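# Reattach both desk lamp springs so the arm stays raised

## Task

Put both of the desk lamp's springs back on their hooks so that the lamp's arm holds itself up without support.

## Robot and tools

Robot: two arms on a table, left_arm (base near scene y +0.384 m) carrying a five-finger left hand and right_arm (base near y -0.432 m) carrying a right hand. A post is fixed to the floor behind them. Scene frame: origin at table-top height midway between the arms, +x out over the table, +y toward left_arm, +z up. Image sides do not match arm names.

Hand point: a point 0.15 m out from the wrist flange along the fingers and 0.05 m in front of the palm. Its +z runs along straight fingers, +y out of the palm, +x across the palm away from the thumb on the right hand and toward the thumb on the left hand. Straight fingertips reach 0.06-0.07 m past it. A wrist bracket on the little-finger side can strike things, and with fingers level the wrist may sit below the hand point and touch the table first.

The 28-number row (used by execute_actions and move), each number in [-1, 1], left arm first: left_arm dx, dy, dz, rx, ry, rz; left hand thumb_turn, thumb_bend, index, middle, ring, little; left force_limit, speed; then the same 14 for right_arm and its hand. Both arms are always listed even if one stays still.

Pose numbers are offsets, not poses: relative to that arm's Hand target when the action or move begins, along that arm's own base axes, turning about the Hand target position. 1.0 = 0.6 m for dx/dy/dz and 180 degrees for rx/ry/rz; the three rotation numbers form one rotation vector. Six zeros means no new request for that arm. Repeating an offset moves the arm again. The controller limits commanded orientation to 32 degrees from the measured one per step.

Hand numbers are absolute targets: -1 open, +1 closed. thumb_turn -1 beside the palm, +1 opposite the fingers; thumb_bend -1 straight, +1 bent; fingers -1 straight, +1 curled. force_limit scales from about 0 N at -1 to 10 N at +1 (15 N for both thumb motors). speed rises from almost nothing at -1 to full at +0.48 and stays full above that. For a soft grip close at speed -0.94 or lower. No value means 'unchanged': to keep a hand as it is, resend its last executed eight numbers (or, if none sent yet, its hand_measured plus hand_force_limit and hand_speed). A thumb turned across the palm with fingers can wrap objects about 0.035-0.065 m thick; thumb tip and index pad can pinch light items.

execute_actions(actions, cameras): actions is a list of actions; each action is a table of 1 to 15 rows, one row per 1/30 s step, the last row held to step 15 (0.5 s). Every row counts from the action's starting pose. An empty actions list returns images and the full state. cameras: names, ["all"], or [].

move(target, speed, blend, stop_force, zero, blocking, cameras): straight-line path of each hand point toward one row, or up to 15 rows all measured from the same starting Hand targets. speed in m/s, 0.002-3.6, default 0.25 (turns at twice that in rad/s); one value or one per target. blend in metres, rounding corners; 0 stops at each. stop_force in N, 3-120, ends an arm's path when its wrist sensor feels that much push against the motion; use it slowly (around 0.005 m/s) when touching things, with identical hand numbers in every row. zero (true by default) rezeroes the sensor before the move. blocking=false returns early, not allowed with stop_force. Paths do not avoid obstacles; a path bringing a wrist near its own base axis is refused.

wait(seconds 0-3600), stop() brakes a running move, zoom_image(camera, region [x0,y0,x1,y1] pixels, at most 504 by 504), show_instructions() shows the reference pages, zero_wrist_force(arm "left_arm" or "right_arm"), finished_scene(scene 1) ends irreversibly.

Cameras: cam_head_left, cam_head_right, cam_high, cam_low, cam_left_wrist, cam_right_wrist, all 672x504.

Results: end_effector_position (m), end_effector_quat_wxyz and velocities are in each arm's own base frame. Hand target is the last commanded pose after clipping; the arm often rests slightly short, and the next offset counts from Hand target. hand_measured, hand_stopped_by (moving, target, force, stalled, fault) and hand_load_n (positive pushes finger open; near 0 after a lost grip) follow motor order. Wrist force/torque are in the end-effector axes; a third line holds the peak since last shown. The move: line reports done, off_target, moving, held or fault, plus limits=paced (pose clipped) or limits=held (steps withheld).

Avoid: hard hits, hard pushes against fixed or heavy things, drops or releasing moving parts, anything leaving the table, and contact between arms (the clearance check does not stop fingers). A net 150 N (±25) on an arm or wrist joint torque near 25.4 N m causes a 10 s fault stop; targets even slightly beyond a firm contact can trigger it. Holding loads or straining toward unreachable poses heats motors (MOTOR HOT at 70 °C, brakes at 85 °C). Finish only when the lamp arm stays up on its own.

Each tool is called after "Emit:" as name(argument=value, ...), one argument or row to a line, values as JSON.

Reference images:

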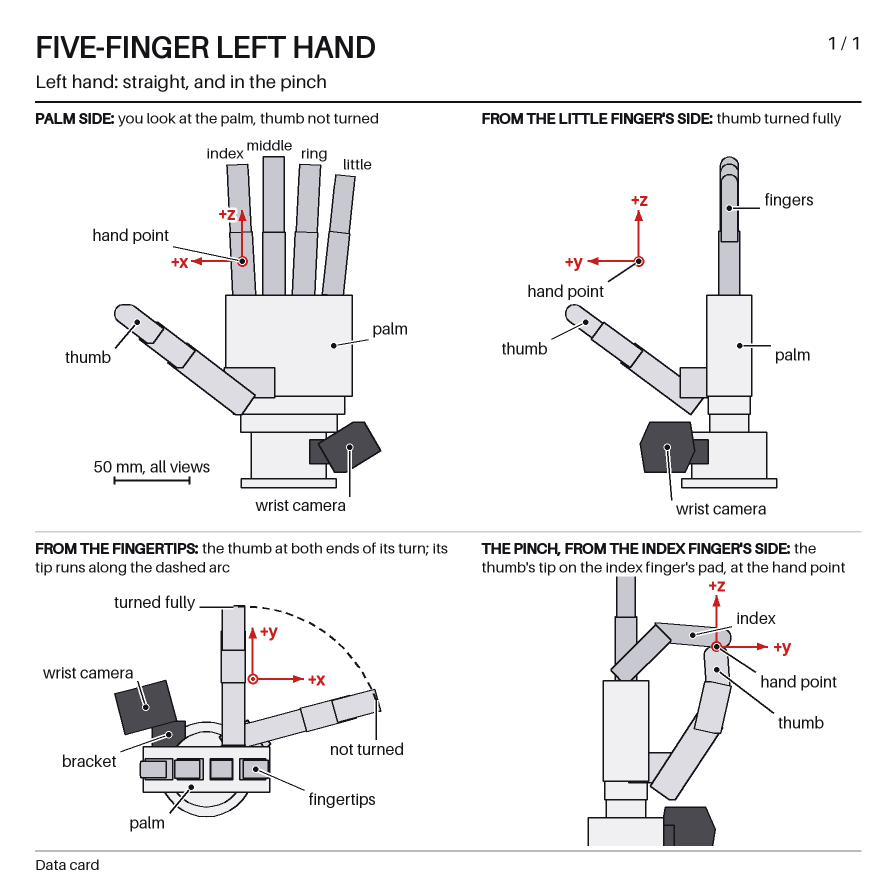

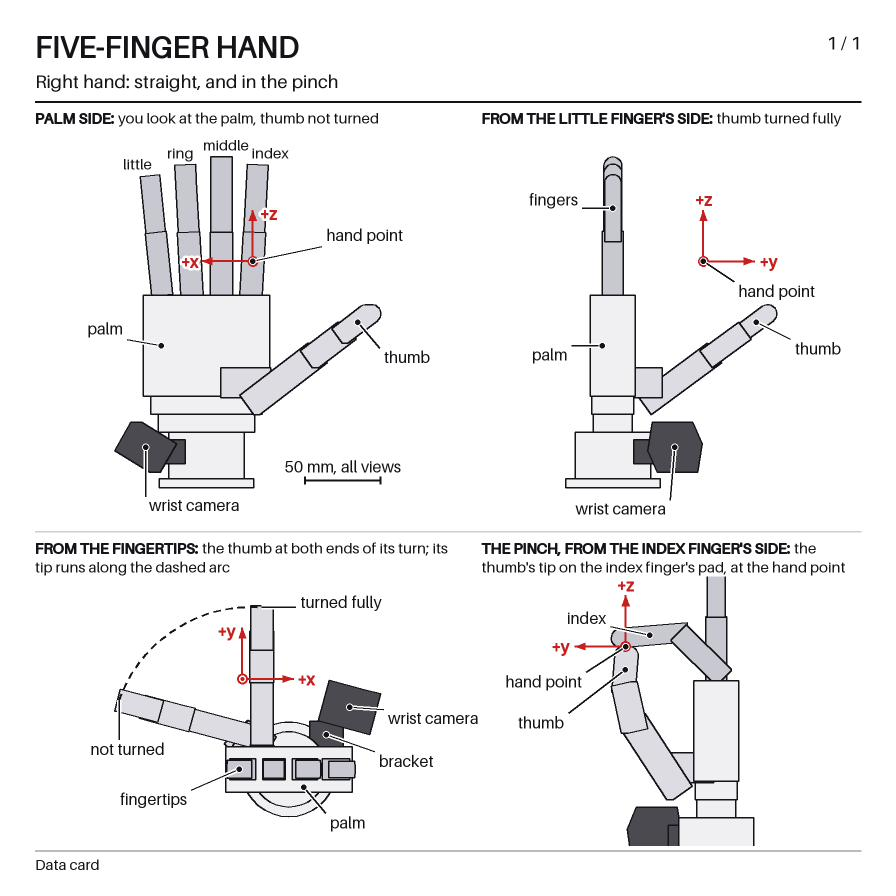

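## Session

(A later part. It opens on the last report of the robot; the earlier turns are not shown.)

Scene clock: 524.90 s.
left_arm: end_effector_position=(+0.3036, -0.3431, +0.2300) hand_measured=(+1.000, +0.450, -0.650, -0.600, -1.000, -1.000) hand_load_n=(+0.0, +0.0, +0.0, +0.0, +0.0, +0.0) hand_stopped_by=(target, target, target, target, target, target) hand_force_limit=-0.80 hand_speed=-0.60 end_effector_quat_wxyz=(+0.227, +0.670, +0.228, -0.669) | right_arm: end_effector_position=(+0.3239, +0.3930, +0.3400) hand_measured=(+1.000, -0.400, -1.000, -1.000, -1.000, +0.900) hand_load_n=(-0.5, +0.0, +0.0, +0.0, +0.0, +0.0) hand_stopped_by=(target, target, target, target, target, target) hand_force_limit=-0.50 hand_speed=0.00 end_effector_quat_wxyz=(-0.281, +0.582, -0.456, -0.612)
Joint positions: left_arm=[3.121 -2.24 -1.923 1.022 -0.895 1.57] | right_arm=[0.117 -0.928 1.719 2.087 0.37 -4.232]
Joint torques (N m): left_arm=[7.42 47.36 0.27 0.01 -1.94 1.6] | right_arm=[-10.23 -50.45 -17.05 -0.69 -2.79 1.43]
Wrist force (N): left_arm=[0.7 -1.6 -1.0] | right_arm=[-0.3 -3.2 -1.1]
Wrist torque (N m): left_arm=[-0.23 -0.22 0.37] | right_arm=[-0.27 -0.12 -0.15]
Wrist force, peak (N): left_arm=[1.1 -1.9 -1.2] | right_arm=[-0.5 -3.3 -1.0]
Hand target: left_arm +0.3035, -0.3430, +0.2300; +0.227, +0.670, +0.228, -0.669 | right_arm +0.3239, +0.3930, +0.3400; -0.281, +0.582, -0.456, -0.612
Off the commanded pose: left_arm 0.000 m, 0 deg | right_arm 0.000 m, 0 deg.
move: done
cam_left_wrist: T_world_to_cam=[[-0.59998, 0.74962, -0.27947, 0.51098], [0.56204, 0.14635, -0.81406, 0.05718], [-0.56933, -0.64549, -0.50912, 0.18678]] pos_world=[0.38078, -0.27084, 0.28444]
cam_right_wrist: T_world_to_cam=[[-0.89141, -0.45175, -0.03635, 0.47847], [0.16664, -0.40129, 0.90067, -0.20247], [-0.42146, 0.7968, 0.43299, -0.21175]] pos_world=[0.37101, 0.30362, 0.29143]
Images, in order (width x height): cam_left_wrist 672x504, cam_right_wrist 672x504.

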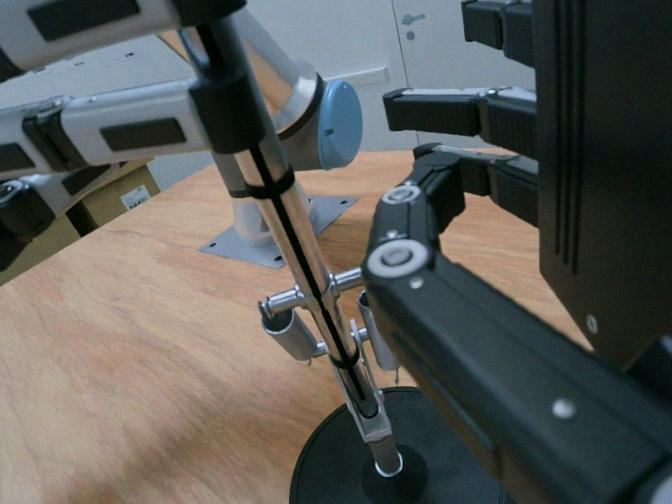

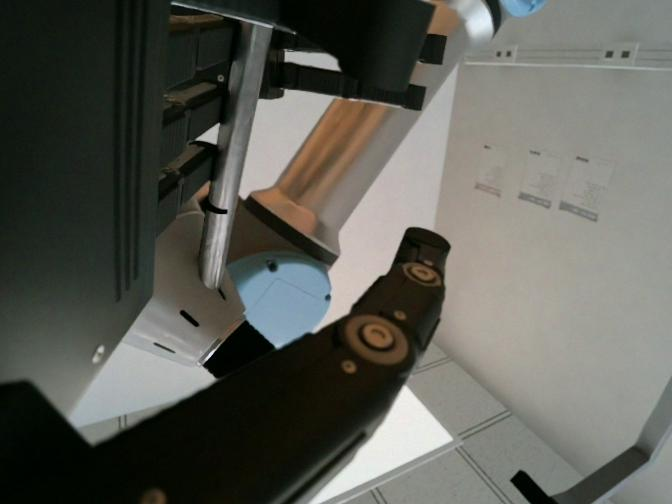

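Emit:
move(
  target=[
    [-0.1001,0.088,0.05,0,0,0,1,0.45,-0.65,-0.6,-1,-1,-0.8,-0.6,0,0,0,0,0,0,1,-0.4,-1,-1,-1,0.9,-0.5,0],
    [-0.2592,0.1132,0.2333,0.3428,-0.3649,0.0478,1,0.45,-0.65,-0.6,-1,-1,-0.8,-0.6,0,0,0,0,0,0,1,-0.4,-1,-1,-1,0.9,-0.5,0],
  ],
  speed=[0.1, 0.25],
  blend=[0.02, 0],
  cameras=["cam_left_wrist", "cam_high", "cam_head_right"],
)

Scene clock: 531.03 s.
left_arm: end_effector_position=(+0.1480, -0.2751, +0.3699) hand_measured=(+1.000, +0.450, -0.650, -0.600, -1.000, -1.000) hand_load_n=(+0.0, +0.0, +0.0, +0.0, +0.0, +0.0) hand_stopped_by=(target, target, target, target, target, target) hand_force_limit=-0.80 hand_speed=-0.60 end_effector_quat_wxyz=(-0.002, +0.911, +0.412, -0.001) | right_arm: end_effector_position=(+0.3239, +0.3930, +0.3400) hand_measured=(+1.000, -0.400, -1.000, -1.000, -1.000, +0.900) hand_load_n=(-0.5, +0.0, +0.0, +0.0, +0.0, +0.0) hand_stopped_by=(target, target, target, target, target, target) hand_force_limit=-0.50 hand_speed=0.00 end_effector_quat_wxyz=(-0.281, +0.582, -0.456, -0.612)
Joint positions: left_arm=[2.393 -1.444 -1.606 1.475 -1.571 -0.028] | right_arm=[0.117 -0.928 1.719 2.087 0.37 -4.232]
Joint torques (N m): left_arm=[-10.5 4.08 23.14 -3.76 -1.72 -1.29] | right_arm=[-10.24 -50.76 -20.95 -0.61 -2.86 1.44]
Wrist force (N): left_arm=[-1.5 -1.2 -0.2] | right_arm=[-0.5 -2.8 -1.2]
Wrist torque (N m): left_arm=[-0.31 0.44 0.22] | right_arm=[-0.22 -0.12 -0.14]
Wrist force, peak (N): left_arm=[0.7 -2.0 -1.5] | right_arm=[-0.2 -3.4 -0.9]
Hand target: left_arm +0.1479, -0.2751, +0.3699; -0.002, +0.911, +0.412, -0.001 | right_arm +0.3239, +0.3930, +0.3400; -0.281, +0.582, -0.456, -0.612
Off the commanded pose: left_arm 0.000 m, 0 deg | right_arm 0.000 m, 0 deg.
move: done
cam_left_wrist: T_world_to_cam=[[-0.53651, 0.84374, -0.01586, 0.3248], [0.70887, 0.46079, 0.53402, -0.18537], [0.45788, 0.27526, -0.84532, 0.43906]] pos_world=[0.10463, -0.30949, 0.4753]
Images, in order (width x height): cam_head_right 672x504, cam_high 672x504, cam_left_wrist 672x504.

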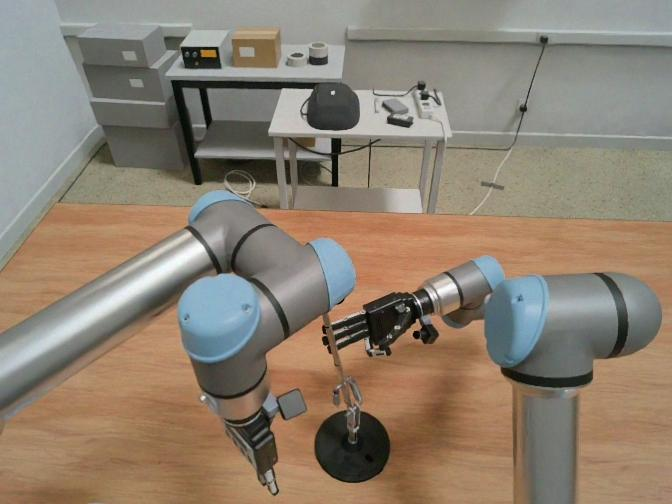

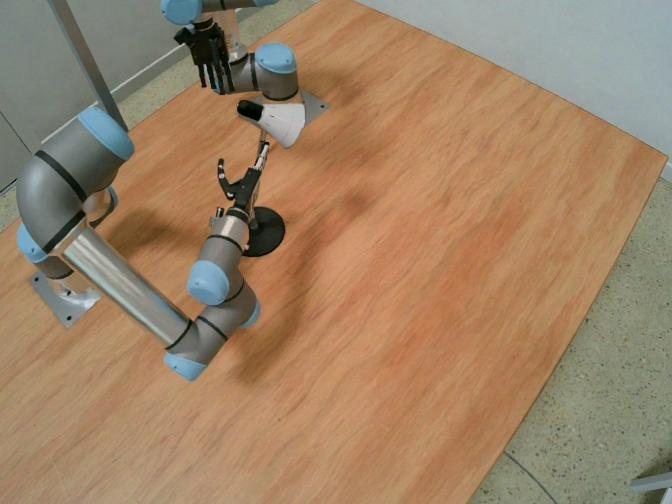

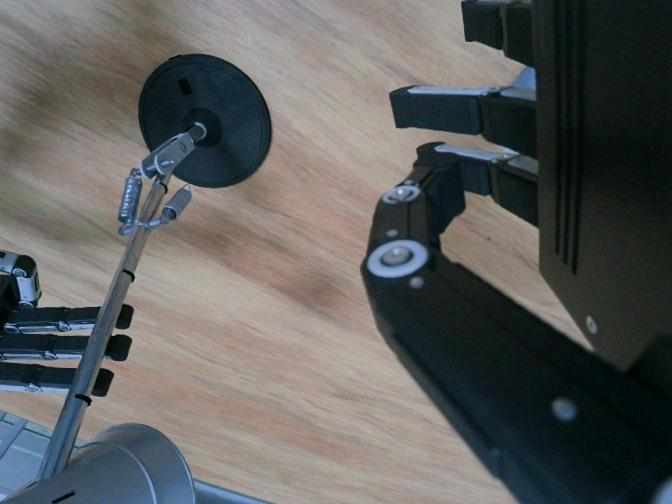

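Emit:
move(
  target=[-0.0143,-0.1427,-0.2,0.3337,-0.2933,0,1,-0.4,-0.5,-0.5,-1,-1,0.9,0,0,0,0,0,0,0,1,-0.4,-1,-1,-1,0.9,-0.5,0],
  speed=0.25,
  cameras=["cam_left_wrist", "cam_high", "cam_head_right"],
)

Scene clock: 534.50 s.
left_arm: end_effector_position=(+0.1414, -0.3383, +0.2822) hand_measured=(+1.000, -0.400, -0.500, -0.500, -1.000, -1.000) hand_load_n=(+0.0, +0.0, +0.0, +0.0, +0.0, +0.0) hand_stopped_by=(target, target, target, target, target, target) hand_force_limit=0.90 hand_speed=0.00 end_effector_quat_wxyz=(-0.201, +0.797, +0.358, +0.444) | right_arm: end_effector_position=(+0.3239, +0.3930, +0.3400) hand_measured=(+1.000, -0.400, -1.000, -1.000, -1.000, +0.900) hand_load_n=(+0.0, +0.0, +0.0, +0.0, +0.0, +0.0) hand_stopped_by=(target, target, target, target, target, target) hand_force_limit=-0.50 hand_speed=0.00 end_effector_quat_wxyz=(-0.281, +0.582, -0.456, -0.612)
Joint positions: left_arm=[1.739 -2.061 -1.679 1.375 -2.294 -0.99] | right_arm=[0.117 -0.928 1.719 2.087 0.37 -4.232]
Joint torques (N m): left_arm=[8.11 46.38 18.98 -1.22 0.83 1.28] | right_arm=[-10.29 -50.96 -21.98 -0.66 -2.81 1.5]
Wrist force (N): left_arm=[-1.4 -1.0 -1.0] | right_arm=[-0.2 -3.0 -0.9]
Wrist torque (N m): left_arm=[-0.14 0.32 0.05] | right_arm=[-0.25 -0.14 -0.14]
Wrist force, peak (N): left_arm=[-3.7 -0.5 -0.8] | right_arm=[-0.5 -3.3 -1.0]
Hand target: left_arm +0.1414, -0.3383, +0.2822; -0.201, +0.797, +0.358, +0.443 (not the last commanded pose) | right_arm +0.3239, +0.3930, +0.3400; -0.281, +0.582, -0.456, -0.612
Off the commanded pose: left_arm 0.039 m, 22 deg | right_arm 0.000 m, 0 deg.
move: held (left_arm; a check stopped the path); limits=held
pose unreachable (left arm): on one or more control steps of this call, first in action 0 (counted from 0), this arm could not follow its commanded pose, so it was not sent that pose on those steps. It may still have moved: this result reports where it is.
cause: moving toward the commanded pose would bring two parts of the arm too close to each other (joints 4 (wrist 1) to 6 (wrist 3) lie between them).
cam_left_wrist: T_world_to_cam=[[-0.60921, 0.7586, 0.23106, 0.28506], [0.1542, -0.1725, 0.97287, -0.36437], [0.77787, 0.62831, -0.01189, 0.22431]] pos_world=[0.05536, -0.42003, 0.29128]
Images, in order (width x height): cam_head_right 672x504, cam_high 672x504, cam_left_wrist 672x504.

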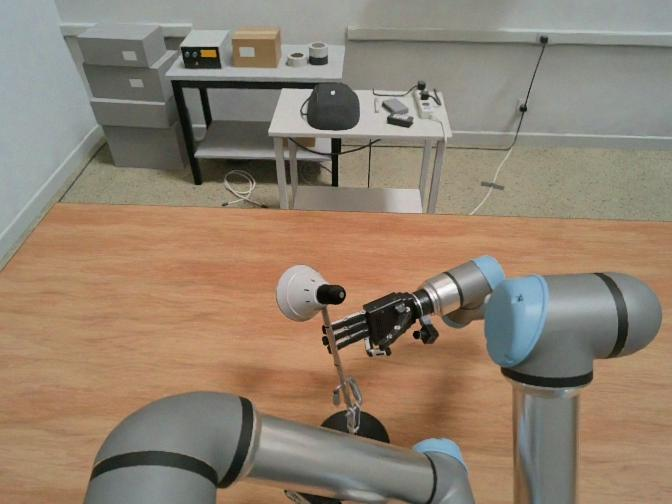

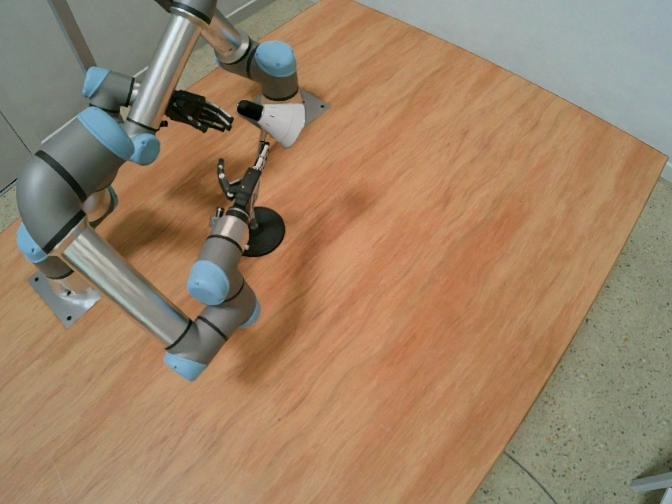

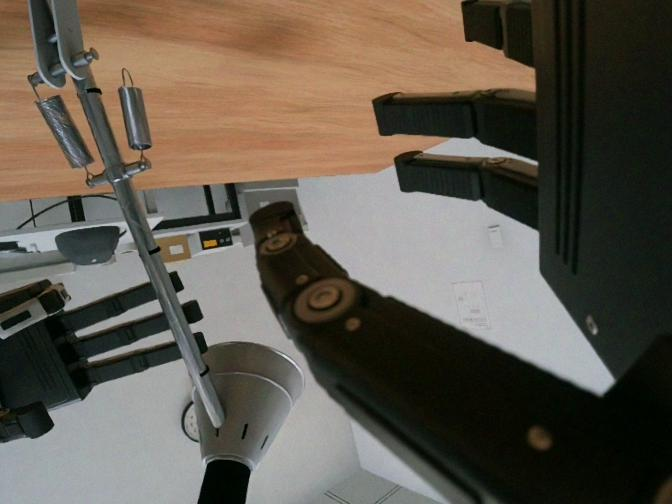

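Emit:
zoom_image(
  camera="cam_left_wrist",
  region=[0, 0, 200, 220],
)

Scaled by 2.291 from the camera's image (finer frame: 960x720).

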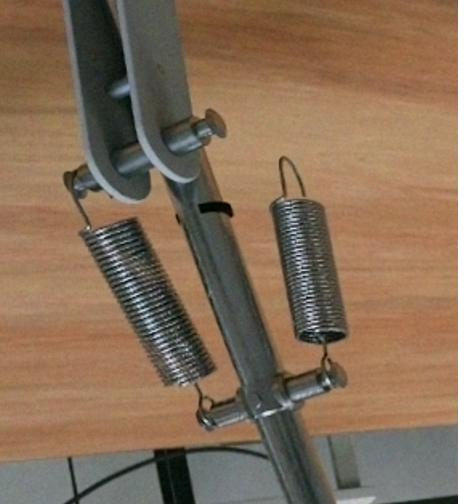

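Emit:
zoom_image(
  camera="cam_left_wrist",
  region=[90, 50, 170, 160],
)

Scaled by 4.582 from the camera's image (finer frame: 960x720).

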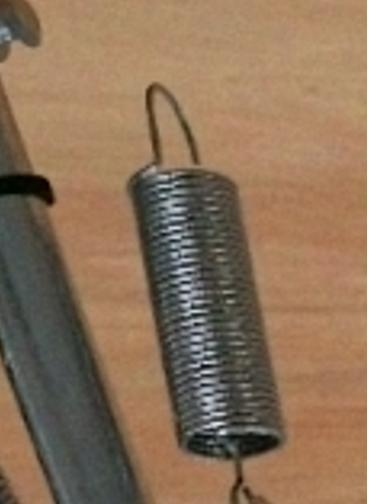

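Emit:
move(
  target=[0.011,0.1053,0.1463,-0.2419,0.2126,0,-1,-1,0.1,0.1,-1,-1,0.5,0,0,0,0,0,0,0,1,-0.4,-1,-1,-1,0.9,-0.5,0],
  speed=0.25,
  cameras=["cam_head_right"],
)

Scene clock: 548.33 s.
left_arm: end_effector_position=(+0.1480, -0.2752, +0.3700) hand_measured=(-1.000, -1.000, +0.100, +0.100, -1.000, -1.000) hand_load_n=(+0.0, -0.5, +0.0, +0.0, +0.0, +0.0) hand_stopped_by=(target, target, target, target, target, target) hand_force_limit=0.50 hand_speed=0.00 end_effector_quat_wxyz=(+0.000, +0.912, +0.410, +0.003) | right_arm: end_effector_position=(+0.3239, +0.3930, +0.3400) hand_measured=(+1.000, -0.400, -1.000, -1.000, -1.000, +0.900) hand_load_n=(-0.5, +0.0, +0.0, +0.0, +0.0, +0.0) hand_stopped_by=(target, target, target, target, target, target) hand_force_limit=-0.50 hand_speed=0.00 end_effector_quat_wxyz=(-0.281, +0.582, -0.456, -0.612)
Joint positions: left_arm=[2.388 -1.443 -1.607 1.48 -1.576 -0.027] | right_arm=[0.117 -0.928 1.719 2.087 0.37 -4.232]
Joint torques (N m): left_arm=[6.99 22.46 10.6 -3.76 1.16 1.51] | right_arm=[-9.8 -50.94 -21.59 -0.63 -2.68 1.47]
Wrist force (N): left_arm=[-0.8 -1.2 -0.5] | right_arm=[-0.2 -3.0 -1.0]
Wrist torque (N m): left_arm=[-0.29 0.28 0.17] | right_arm=[-0.25 -0.15 -0.14]
Wrist force, peak (N): left_arm=[-1.9 -0.8 -1.0] | right_arm=[-0.4 -3.3 -0.8]
Hand target: left_arm +0.1480, -0.2751, +0.3700; +0.000, +0.912, +0.410, +0.003 | right_arm +0.3239, +0.3930, +0.3400; -0.281, +0.582, -0.456, -0.612
Off the commanded pose: left_arm 0.000 m, 0 deg | right_arm 0.000 m, 0 deg.
move: done

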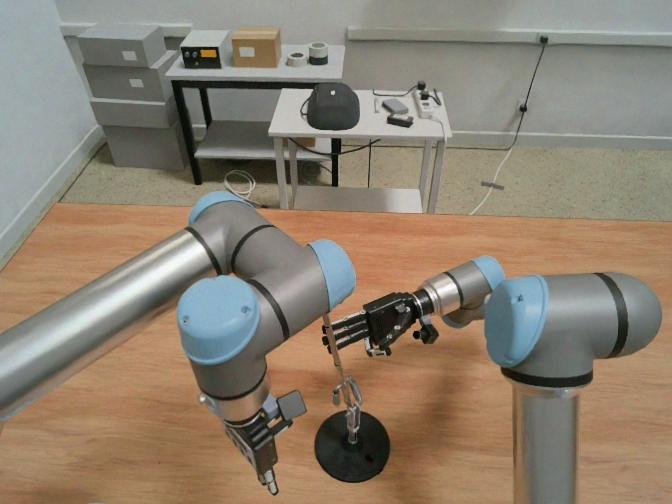

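Emit:
execute_actions(
  actions=[],
  cameras=["cam_high","cam_left_wrist","cam_head_left"],
)

Scene clock: 549.90 s.
left_arm: end_effector_position=(+0.1480, -0.2751, +0.3700) hand_measured=(-1.000, -1.000, +0.100, +0.100, -1.000, -1.000) hand_load_n=(+0.0, +0.0, +0.0, +0.0, +0.0, +0.0) hand_stopped_by=(target, target, target, target, target, target) hand_force_limit=0.50 hand_speed=0.00 end_effector_quat_wxyz=(+0.000, +0.912, +0.410, +0.003) | right_arm: end_effector_position=(+0.3239, +0.3930, +0.3400) hand_measured=(+1.000, -0.400, -1.000, -1.000, -1.000, +0.900) hand_load_n=(+0.0, +0.0, +0.0, +0.0, +0.0, +0.0) hand_stopped_by=(target, target, target, target, target, target) hand_force_limit=-0.50 hand_speed=0.00 end_effector_quat_wxyz=(-0.281, +0.582, -0.456, -0.612)
Joint positions: left_arm=[2.389 -1.442 -1.607 1.48 -1.576 -0.027] | right_arm=[0.117 -0.928 1.719 2.087 0.37 -4.232]
Joint velocities: within noise
Joint torques (N m): left_arm=[7.2 22.43 10.32 -3.64 1.47 1.5] | right_arm=[-9.67 -50.4 -20.97 -0.56 -2.7 1.35]
Wrist force (N): left_arm=[-0.8 -1.3 -0.1] | right_arm=[-0.3 -3.0 -0.9]
Wrist torque (N m): left_arm=[-0.33 0.29 0.17] | right_arm=[-0.25 -0.12 -0.15]
Wrist force, peak (N): left_arm=[-1.0 -1.4 -0.3] | right_arm=[-0.6 -3.2 -1.3]
Hand target: left_arm +0.1480, -0.2751, +0.3700; +0.000, +0.912, +0.410, +0.003 | right_arm +0.3239, +0.3930, +0.3400; -0.281, +0.582, -0.456, -0.612
Off the commanded pose: left_arm 0.000 m, 0 deg | right_arm 0.000 m, 0 deg.
camera_calibration:
cam_left_wrist: T_world_to_cam=[[-0.53183, 0.84663, -0.01963, 0.32634], [0.7074, 0.45687, 0.53931, -0.18822], [0.46556, 0.27293, -0.84188, 0.43606]] pos_world=[0.10369, -0.30931, 0.47502]
Images, in order (width x height): cam_head_left 672x504, cam_high 672x504, cam_left_wrist 672x504.

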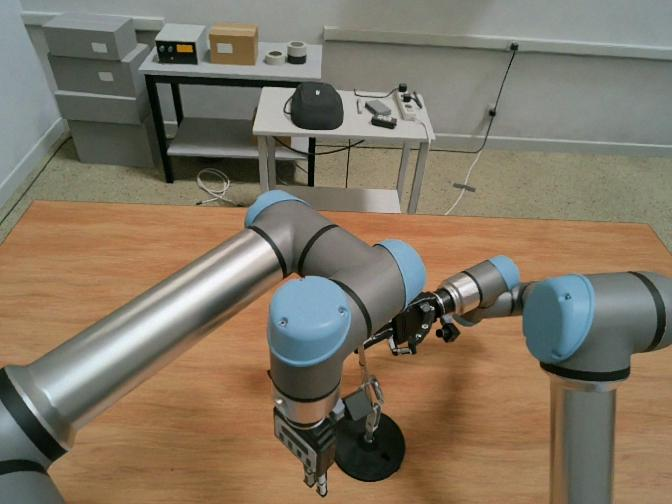

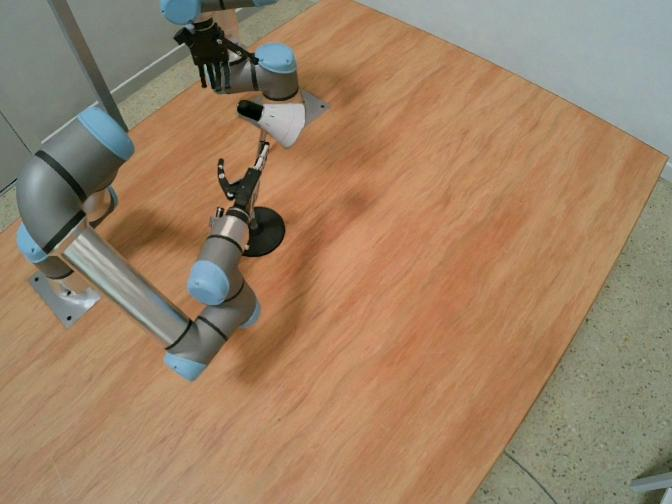

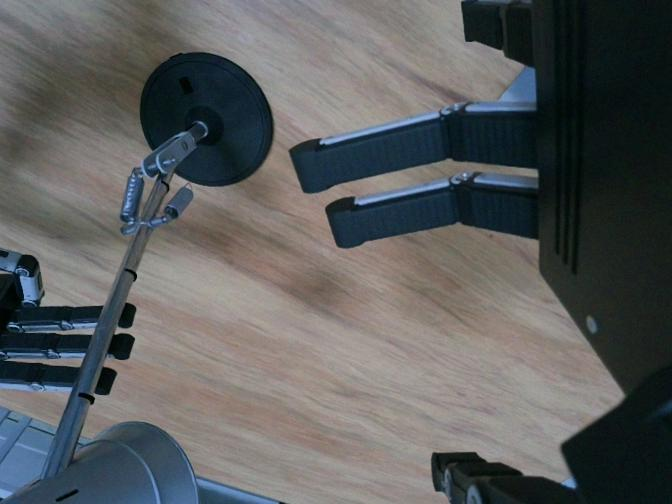

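Emit:
move(
  target=[0.1432,0.037,-0.2473,-0.4143,0.4058,-0.0404,-1,-1,0.1,0.1,-1,-1,0.5,0, 0,0,0,0,0,0,1,-0.4,-1,-1,-1,0.9,-0.5,0],
  speed=0.12,
  cameras=["cam_high","cam_left_wrist","cam_head_left","cam_low"],
)

Scene clock: 559.27 s.
left_arm: end_effector_position=(+0.2339, -0.2529, +0.2217) hand_measured=(-1.000, -1.000, +0.100, +0.100, -1.000, -1.000) hand_load_n=(+0.0, +0.0, +0.0, +0.0, +0.0, +0.0) hand_stopped_by=(target, target, target, target, target, target) hand_force_limit=0.50 hand_speed=0.00 end_effector_quat_wxyz=(-0.288, -0.582, -0.202, +0.733) end_effector_velocity=(+0.001, +0.000, +0.000) end_effector_angular_velocity=(-0.003, +0.005, +0.000) | right_arm: end_effector_position=(+0.3239, +0.3930, +0.3400) hand_measured=(+1.000, -0.400, -1.000, -1.000, -1.000, +0.900) hand_load_n=(-0.5, -0.5, +0.0, +0.0, +0.0, +0.0) hand_stopped_by=(target, target, target, target, target, target) hand_force_limit=-0.50 hand_speed=0.00 end_effector_quat_wxyz=(-0.281, +0.582, -0.456, -0.612)
Joint positions: left_arm=[3.38 -2.294 -2.279 1.16 -1.116 1.733] | right_arm=[0.117 -0.928 1.719 2.087 0.37 -4.232]
Joint velocities: left_arm=[0 -0.005 0.001 -0.002 0 0.002] | right_arm=[within noise]
Joint torques (N m): left_arm=[-10.44 23.31 8.66 -2.2 -1.87 1.58] | right_arm=[-9.89 -49.78 -21.04 -0.59 -2.49 1.11]
Wrist force (N): left_arm=[1.7 -1.9 -1.6] | right_arm=[-0.5 -3.1 -1.0]
Wrist torque (N m): left_arm=[-0.27 -0.49 0.44] | right_arm=[-0.28 -0.13 -0.15]
Wrist force, peak (N): left_arm=[1.8 -2.0 -1.9] | right_arm=[-0.6 -3.3 -1.1]
Hand target: left_arm +0.2339, -0.2529, +0.2216; -0.288, -0.582, -0.202, +0.733 | right_arm +0.3239, +0.3930, +0.3400; -0.281, +0.582, -0.456, -0.612
Off the commanded pose: left_arm 0.000 m, 0 deg | right_arm 0.000 m, 0 deg.
move: done
cam_left_wrist: T_world_to_cam=[[-0.68914, 0.65768, -0.30423, 0.40239], [0.4152, 0.0143, -0.90962, 0.09848], [-0.59388, -0.75316, -0.28292, 0.12952]] pos_world=[0.31334, -0.1685, 0.24864]
Images, in order (width x height): cam_head_left 672x504, cam_high 672x504, cam_low 672x504, cam_left_wrist 672x504.

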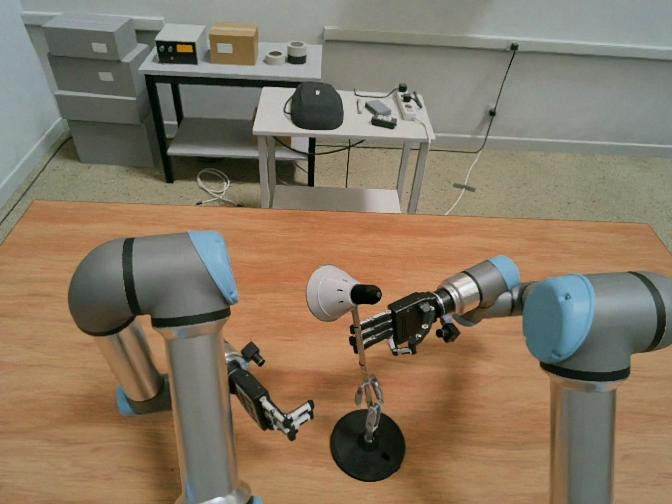

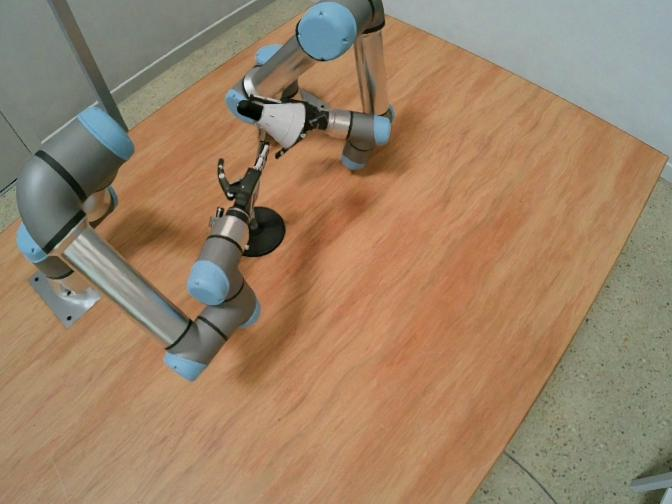

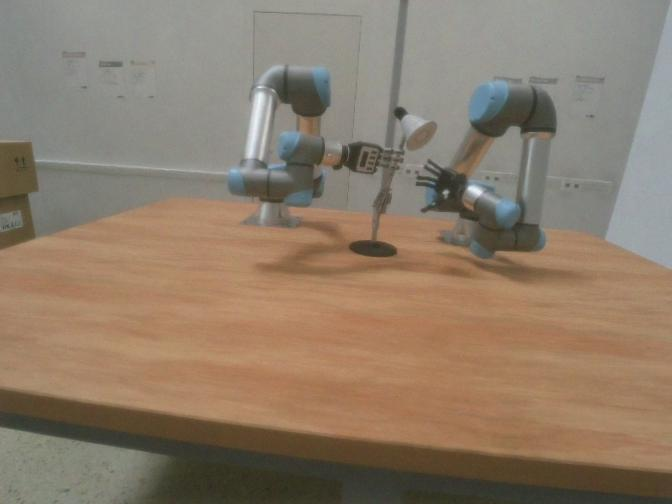

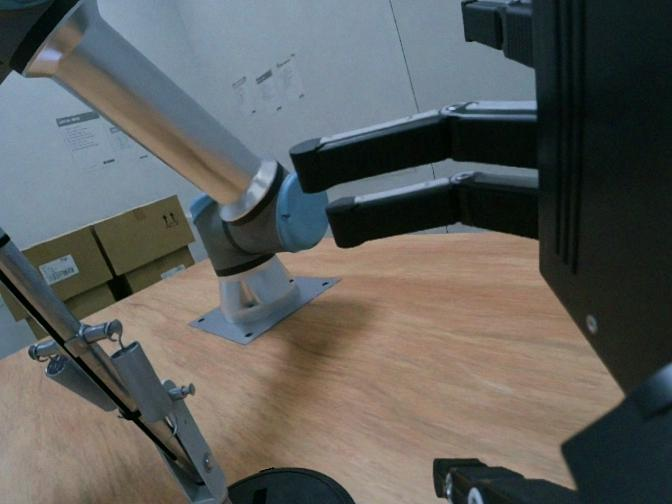

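Emit:
move(
  target=[0.1502,-0.132,0,0,0,0,-1,-1,0.1,0.1,-1,-1,0.5,0, 0,0,0,0,0,0,1,-0.4,-1,-1,-1,0.9,-0.5,0],
  speed=0.06,
  stop_force=6,
  cameras=["cam_left_wrist","cam_head_left","cam_right_wrist"],
)

Scene clock: 564.50 s.
left_arm: end_effector_position=(+0.3241, -0.3321, +0.2216) hand_measured=(-1.000, -1.000, +0.100, +0.100, -1.000, -1.000) hand_load_n=(+0.0, +0.0, +0.0, +0.0, +0.0, +0.0) hand_stopped_by=(target, target, target, target, target, target) hand_force_limit=0.50 hand_speed=0.00 end_effector_quat_wxyz=(-0.288, -0.582, -0.202, +0.733) | right_arm: end_effector_position=(+0.3239, +0.3930, +0.3400) hand_measured=(+1.000, -0.400, -1.000, -1.000, -1.000, +0.900) hand_load_n=(+0.0, +0.0, +0.0, +0.0, +0.0, +0.0) hand_stopped_by=(target, target, target, target, target, target) hand_force_limit=-0.50 hand_speed=0.00 end_effector_quat_wxyz=(-0.281, +0.582, -0.456, -0.612)
Joint positions: left_arm=[3.163 -2.363 -1.99 0.9 -0.908 1.807] | right_arm=[0.117 -0.928 1.719 2.087 0.37 -4.232]
Joint torques (N m): left_arm=[-10.55 30.16 12.52 -1.73 1.21 1.54] | right_arm=[-9.65 -49.93 -21.06 -0.56 -2.51 1.04]
Wrist force (N): left_arm=[1.4 -1.9 -1.6] | right_arm=[-0.3 -2.9 -0.9]
Wrist torque (N m): left_arm=[-0.25 -0.43 0.42] | right_arm=[-0.25 -0.14 -0.14]
Wrist force, peak (N): left_arm=[1.6 -2.1 -1.8] | right_arm=[-0.4 -3.3 -1.0]
Hand target: left_arm +0.3241, -0.3321, +0.2216; -0.288, -0.582, -0.202, +0.733 | right_arm +0.3239, +0.3930, +0.3400; -0.281, +0.582, -0.456, -0.612
Off the commanded pose: left_arm 0.000 m, 0 deg | right_arm 0.000 m, 0 deg.
move: done
cam_left_wrist: T_world_to_cam=[[-0.68914, 0.65766, -0.30426, 0.51655], [0.41504, 0.01404, -0.9097, 0.06213], [-0.594, -0.75318, -0.28263, 0.12332]] pos_world=[0.40344, -0.2477, 0.24854]
cam_right_wrist: T_world_to_cam=[[-0.8914, -0.45175, -0.03635, 0.47847], [0.16664, -0.40129, 0.90067, -0.20247], [-0.42146, 0.7968, 0.43299, -0.21175]] pos_world=[0.37101, 0.30362, 0.29143]
Images, in order (width x height): cam_head_left 672x504, cam_left_wrist 672x504, cam_right_wrist 672x504.

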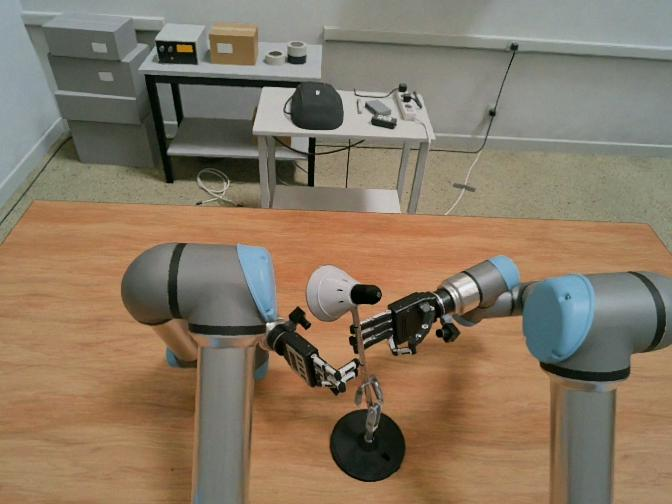

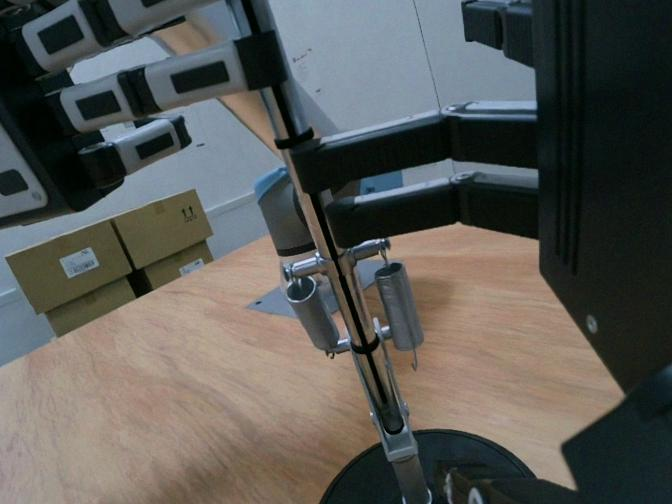

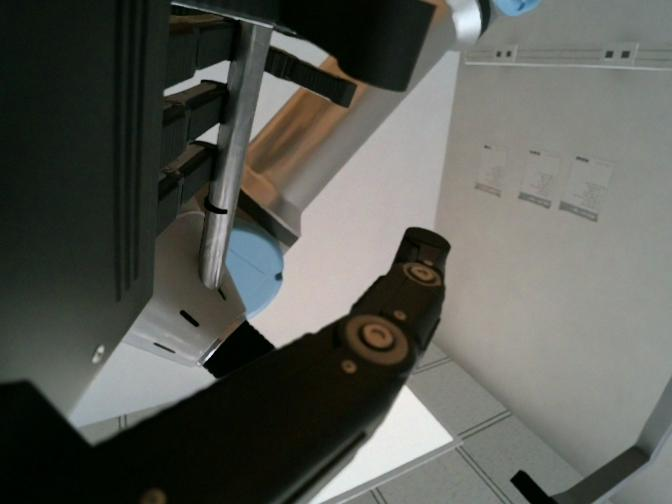

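Emit:
move(
  target=[0.0468,-0.0411,0,0,0,0,-1,-1,0.1,0.1,-1,-1,0.5,0, 0,0,0,0,0,0,1,-0.4,-1,-1,-1,0.9,-0.5,0],
  speed=0.03,
  stop_force=3,
  cameras=["cam_left_wrist","cam_head_left"],
)

Scene clock: 567.90 s.
left_arm: end_effector_position=(+0.3521, -0.3568, +0.2216) hand_measured=(-1.000, -1.000, +0.100, +0.100, -1.000, -1.000) hand_load_n=(+0.0, +0.0, +0.0, +0.0, +0.0, +0.0) hand_stopped_by=(target, target, target, target, target, target) hand_force_limit=0.50 hand_speed=0.00 end_effector_quat_wxyz=(-0.288, -0.582, -0.202, +0.733) | right_arm: end_effector_position=(+0.3239, +0.3930, +0.3400) hand_measured=(+1.000, -0.400, -1.000, -1.000, -1.000, +0.900) hand_load_n=(-0.5, -0.5, +0.0, +0.0, +0.0, +0.0) hand_stopped_by=(target, target, target, target, target, target) hand_force_limit=-0.50 hand_speed=0.00 end_effector_quat_wxyz=(-0.281, +0.582, -0.456, -0.612)
Joint positions: left_arm=[3.113 -2.395 -1.891 0.82 -0.861 1.827] | right_arm=[0.117 -0.928 1.719 2.087 0.37 -4.232]
Joint torques (N m): left_arm=[-10.77 31.85 14.01 -1.63 1.18 1.67] | right_arm=[-9.74 -50 -21.72 -0.6 -2.42 1.01]
Wrist force (N): left_arm=[1.6 -2.1 -1.6] | right_arm=[-0.3 -2.9 -0.9]
Wrist torque (N m): left_arm=[-0.27 -0.45 0.43] | right_arm=[-0.24 -0.14 -0.14]
Wrist force, peak (N): left_arm=[1.7 -2.1 -1.9] | right_arm=[-0.3 -3.3 -1.1]
Hand target: left_arm +0.3521, -0.3568, +0.2216; -0.288, -0.582, -0.202, +0.733 | right_arm +0.3239, +0.3930, +0.3400; -0.281, +0.582, -0.456, -0.612
Off the commanded pose: left_arm 0.000 m, 0 deg | right_arm 0.000 m, 0 deg.
move: done
cam_left_wrist: T_world_to_cam=[[-0.68914, 0.65766, -0.30426, 0.55216], [0.41504, 0.01404, -0.9097, 0.05081], [-0.594, -0.75318, -0.28263, 0.12141]] pos_world=[0.43154, -0.2724, 0.24854]
Images, in order (width x height): cam_head_left 672x504, cam_left_wrist 672x504.

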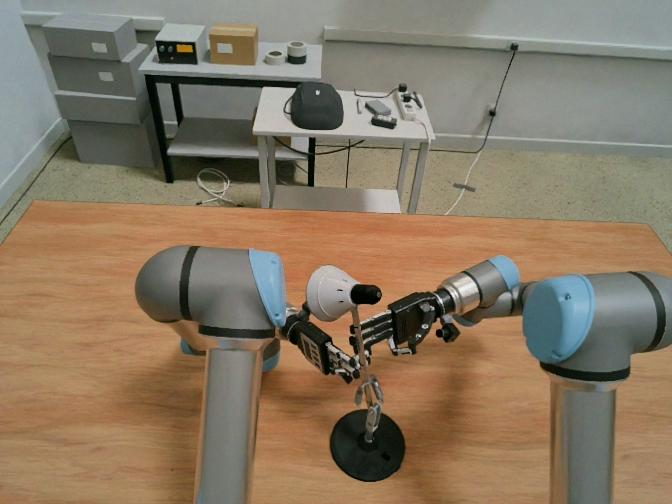

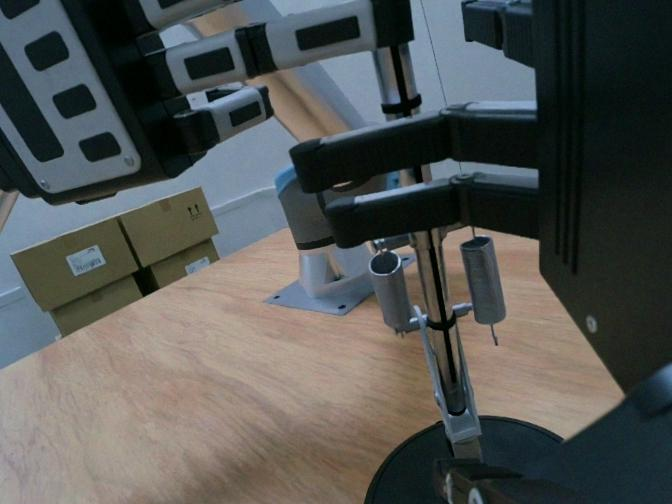

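Emit:
move(
  target=[-0.0110,-0.0125,0,0,0,0,-1,-1,0.1,0.1,-1,-1,0.5,0, 0,0,0,0,0,0,1,-0.4,-1,-1,-1,0.9,-0.5,0],
  speed=0.005,
  stop_force=3,
  cameras=["cam_left_wrist"],
)

Scene clock: 571.07 s.
left_arm: end_effector_position=(+0.3455, -0.3643, +0.2216) hand_measured=(-1.000, -1.000, +0.100, +0.100, -1.000, -1.000) hand_load_n=(+0.0, +0.0, +0.0, +0.0, +0.0, +0.0) hand_stopped_by=(target, target, target, target, target, target) hand_force_limit=0.50 hand_speed=0.00 end_effector_quat_wxyz=(-0.288, -0.582, -0.202, +0.733) | right_arm: end_effector_position=(+0.3239, +0.3930, +0.3400) hand_measured=(+1.000, -0.400, -1.000, -1.000, -1.000, +0.900) hand_load_n=(-0.5, +0.0, +0.0, +0.0, +0.0, +0.0) hand_stopped_by=(target, target, target, target, target, target) hand_force_limit=-0.50 hand_speed=0.00 end_effector_quat_wxyz=(-0.281, +0.582, -0.456, -0.612)
Joint positions: left_arm=[3.097 -2.39 -1.905 0.824 -0.846 1.834] | right_arm=[0.117 -0.928 1.719 2.087 0.37 -4.232]
Joint torques (N m): left_arm=[-11.12 50.23 1.07 0.99 1.15 1.55] | right_arm=[-9.76 -49.87 -21.5 -0.47 -2.39 1.01]
Wrist force (N): left_arm=[1.5 -2.0 -1.9] | right_arm=[-0.2 -3.1 -1.0]
Wrist torque (N m): left_arm=[-0.23 -0.45 0.42] | right_arm=[-0.25 -0.13 -0.15]
Wrist force, peak (N): left_arm=[1.6 -2.2 -1.9] | right_arm=[-0.3 -3.3 -0.9]
Hand target: left_arm +0.3455, -0.3643, +0.2216; -0.288, -0.582, -0.202, +0.733 | right_arm +0.3239, +0.3930, +0.3400; -0.281, +0.582, -0.456, -0.612
Off the commanded pose: left_arm 0.000 m, 0 deg | right_arm 0.000 m, 0 deg.
move: done
cam_left_wrist: T_world_to_cam=[[-0.68914, 0.65766, -0.30426, 0.55254], [0.41504, 0.01404, -0.9097, 0.05366], [-0.594, -0.75318, -0.28263, 0.11184]] pos_world=[0.42494, -0.2799, 0.24854]

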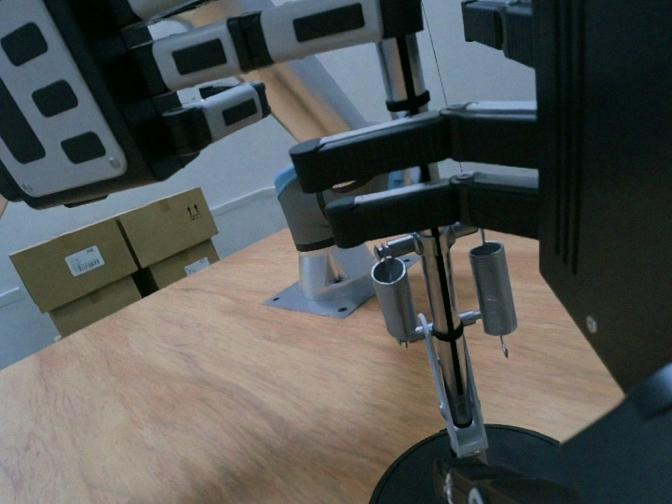

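Emit:
move(
  target=[-0.0110,-0.0125,0,0,0,0,-1,-1,0.1,0.1,-1,-1,0.5,0, 0,0,0,0,0,0,1,-0.4,-1,-1,-1,0.9,-0.5,0],
  speed=0.005,
  stop_force=3,
  cameras=["cam_left_wrist"],
)

Scene clock: 573.37 s.
left_arm: end_effector_position=(+0.3425, -0.3677, +0.2216) hand_measured=(-1.000, -1.000, +0.100, +0.100, -1.000, -1.000) hand_load_n=(+0.0, +0.0, -2.0, +0.0, +0.0, -0.5) hand_stopped_by=(target, target, target, target, target, target) hand_force_limit=0.50 hand_speed=0.00 end_effector_quat_wxyz=(-0.288, -0.582, -0.202, +0.733) | right_arm: end_effector_position=(+0.3239, +0.3930, +0.3400) hand_measured=(+1.000, -0.400, -1.000, -1.000, -1.000, +0.900) hand_load_n=(+0.0, +0.0, +0.0, +0.0, +0.0, +0.0) hand_stopped_by=(target, target, target, target, target, target) hand_force_limit=-0.50 hand_speed=0.00 end_effector_quat_wxyz=(-0.281, +0.582, -0.456, -0.612)
Joint positions: left_arm=[3.09 -2.387 -1.911 0.826 -0.839 1.837] | right_arm=[0.117 -0.928 1.719 2.087 0.37 -4.232]
Joint torques (N m): left_arm=[5.66 31.46 12.92 -1.32 -2.14 -0.85] | right_arm=[-9.91 -49.69 -21.03 -0.01 -2.42 0.97]
Wrist force (N): left_arm=[1.4 -2.5 -5.0] | right_arm=[0.6 -0.4 -0.4]
Wrist torque (N m): left_arm=[-0.17 -0.47 0.42] | right_arm=[-0.14 -0.19 -0.07]
Wrist force, peak (N): left_arm=[1.2 -3.1 -6.5] | right_arm=[-0.3 -3.2 -1.1]
Hand target: left_arm +0.3425, -0.3677, +0.2216; -0.288, -0.582, -0.202, +0.733 (not the last commanded pose) | right_arm +0.3239, +0.3930, +0.3400; -0.281, +0.582, -0.456, -0.612
Off the commanded pose: left_arm 0.005 m, 0 deg | right_arm 0.000 m, 0 deg.
move: contact (left_arm)
cam_left_wrist: T_world_to_cam=[[-0.68914, 0.65766, -0.30426, 0.55271], [0.41504, 0.01404, -0.9097, 0.05495], [-0.594, -0.75318, -0.28263, 0.10749]] pos_world=[0.42194, -0.2833, 0.24854]

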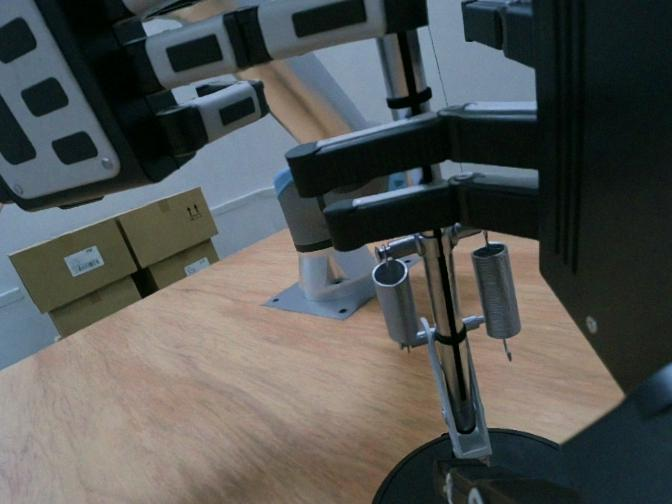

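Emit:
move(
  target=[0,0,0,0,0,0,-1,-1,0.1,0.1,-1,-1,0.5,0, 0.0046,0.0048,0,0,0,0,1,-0.4,-1,-1,-1,0.9,-0.5,0],
  speed=0.01,
)

Emit:
move(
  target=[0,0,0,0,0,0,-1,-1,0.1,0.1,-1,-1,0.5,0, 0.1807,-0.1377,0,0,0,0,1,-0.4,-1,-1,-1,0.9,-0.5,0],
  speed=0.08,
  cameras=["cam_left_wrist","cam_head_left","cam_high"],
)

Scene clock: 578.40 s.
left_arm: end_effector_position=(+0.3425, -0.3677, +0.2216) hand_measured=(-1.000, -1.000, +0.100, +0.100, -1.000, -1.000) hand_load_n=(+0.0, +0.0, -2.0, +0.0, +0.0, +0.0) hand_stopped_by=(target, target, target, target, target, target) hand_force_limit=0.50 hand_speed=0.00 end_effector_quat_wxyz=(-0.288, -0.582, -0.202, +0.733) | right_arm: end_effector_position=(+0.3266, +0.3958, +0.3400) hand_measured=(+1.000, -0.400, -1.000, -1.000, -1.000, +0.900) hand_load_n=(-0.5, +0.0, +0.0, +0.0, +0.0, +0.0) hand_stopped_by=(target, target, target, target, target, target) hand_force_limit=-0.50 hand_speed=0.00 end_effector_quat_wxyz=(-0.281, +0.582, -0.456, -0.612)
Joint positions: left_arm=[3.09 -2.387 -1.911 0.826 -0.839 1.837] | right_arm=[0.122 -0.921 1.706 2.09 0.365 -4.229]
Joint torques (N m): left_arm=[5.14 31.61 12.78 -1.31 -2.04 -0.96] | right_arm=[8.18 -29.76 -20.32 3.16 -3.49 1.54]
Wrist force (N): left_arm=[1.2 -2.3 -4.8] | right_arm=[0.6 -0.4 -0.8]
Wrist torque (N m): left_arm=[-0.15 -0.48 0.42] | right_arm=[-0.13 -0.18 -0.07]
Wrist force, peak (N): left_arm=[1.4 -2.7 -5.4] | right_arm=[0.7 -0.6 -0.7]
Hand target: left_arm +0.3425, -0.3677, +0.2216; -0.288, -0.582, -0.202, +0.733 | right_arm +0.3266, +0.3959, +0.3400; -0.281, +0.582, -0.456, -0.612
Off the commanded pose: left_arm 0.000 m, 0 deg | right_arm 0.000 m, 0 deg.
move: done

Scene clock: 580.73 s.
left_arm: end_effector_position=(+0.3425, -0.3677, +0.2216) hand_measured=(-1.000, -1.000, +0.100, +0.100, -1.000, -1.000) hand_load_n=(+0.0, +0.0, -2.0, +0.0, +0.0, +0.0) hand_stopped_by=(target, target, target, target, target, target) hand_force_limit=0.50 hand_speed=0.00 end_effector_quat_wxyz=(-0.288, -0.582, -0.202, +0.733) | right_arm: end_effector_position=(+0.4350, +0.3133, +0.3400) hand_measured=(+1.000, -0.400, -1.000, -1.000, -1.000, +0.900) hand_load_n=(-0.5, +0.0, +0.0, +0.0, +0.0, +0.0) hand_stopped_by=(target, target, target, target, target, target) hand_force_limit=-0.50 hand_speed=0.00 end_effector_quat_wxyz=(-0.281, +0.582, -0.456, -0.612)
Joint positions: left_arm=[3.09 -2.387 -1.911 0.826 -0.839 1.837] | right_arm=[-0.036 -0.783 1.443 2.291 0.52 -4.312]
Joint torques (N m): left_arm=[5.42 31.91 12.68 -1.29 -2.01 -0.87] | right_arm=[-10.84 -35.48 -23 3.12 2.71 -1.17]
Wrist force (N): left_arm=[1.1 -2.2 -5.1] | right_arm=[0.3 -0.5 0.0]
Wrist torque (N m): left_arm=[-0.10 -0.45 0.40] | right_arm=[-0.15 -0.17 0.10]
Wrist force, peak (N): left_arm=[1.6 -2.6 -5.2] | right_arm=[0.5 -0.5 -0.9]
Hand target: left_arm +0.3425, -0.3677, +0.2216; -0.288, -0.582, -0.202, +0.733 | right_arm +0.4351, +0.3133, +0.3400; -0.281, +0.582, -0.456, -0.612
Off the commanded pose: left_arm 0.000 m, 0 deg | right_arm 0.000 m, 0 deg.
move: done
cam_left_wrist: T_world_to_cam=[[-0.68914, 0.65766, -0.30426, 0.55271], [0.41504, 0.01404, -0.9097, 0.05495], [-0.594, -0.75318, -0.28263, 0.10749]] pos_world=[0.42194, -0.2833, 0.24854]
Images, in order (width x height): cam_head_left 672x504, cam_high 672x504, cam_left_wrist 672x504.

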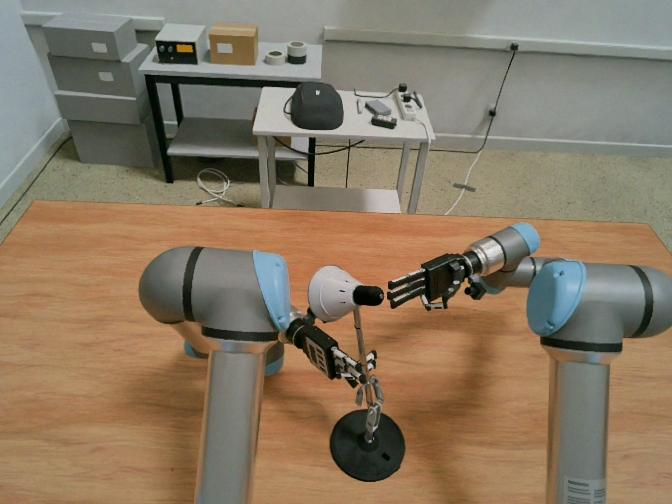

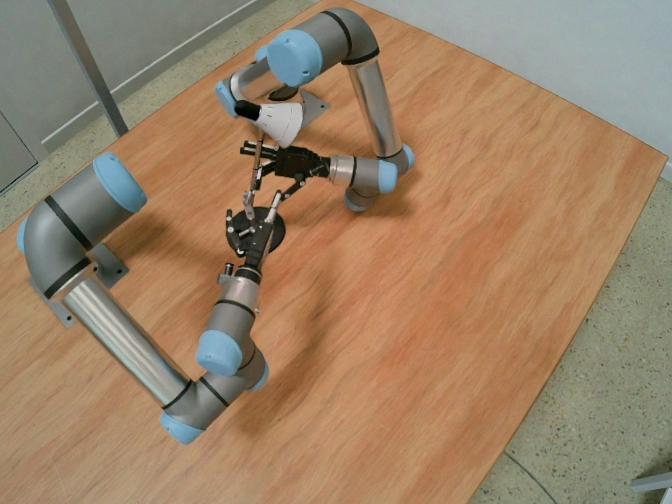

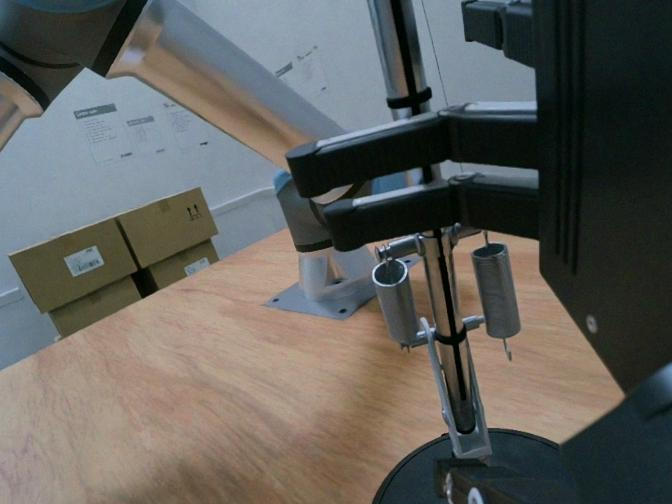

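Emit:
zoom_image(
  camera="cam_left_wrist",
  region=[350, 220, 550, 380],
)

Scaled by 2.520 from the camera's image (finer frame: 960x720).

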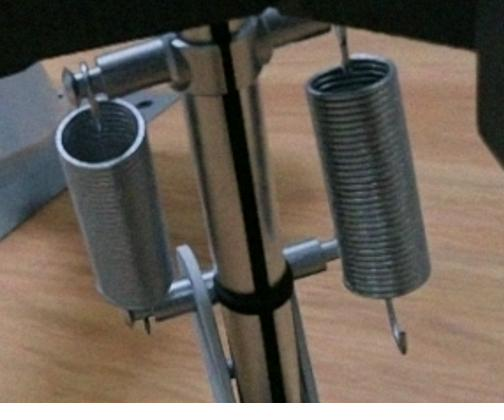

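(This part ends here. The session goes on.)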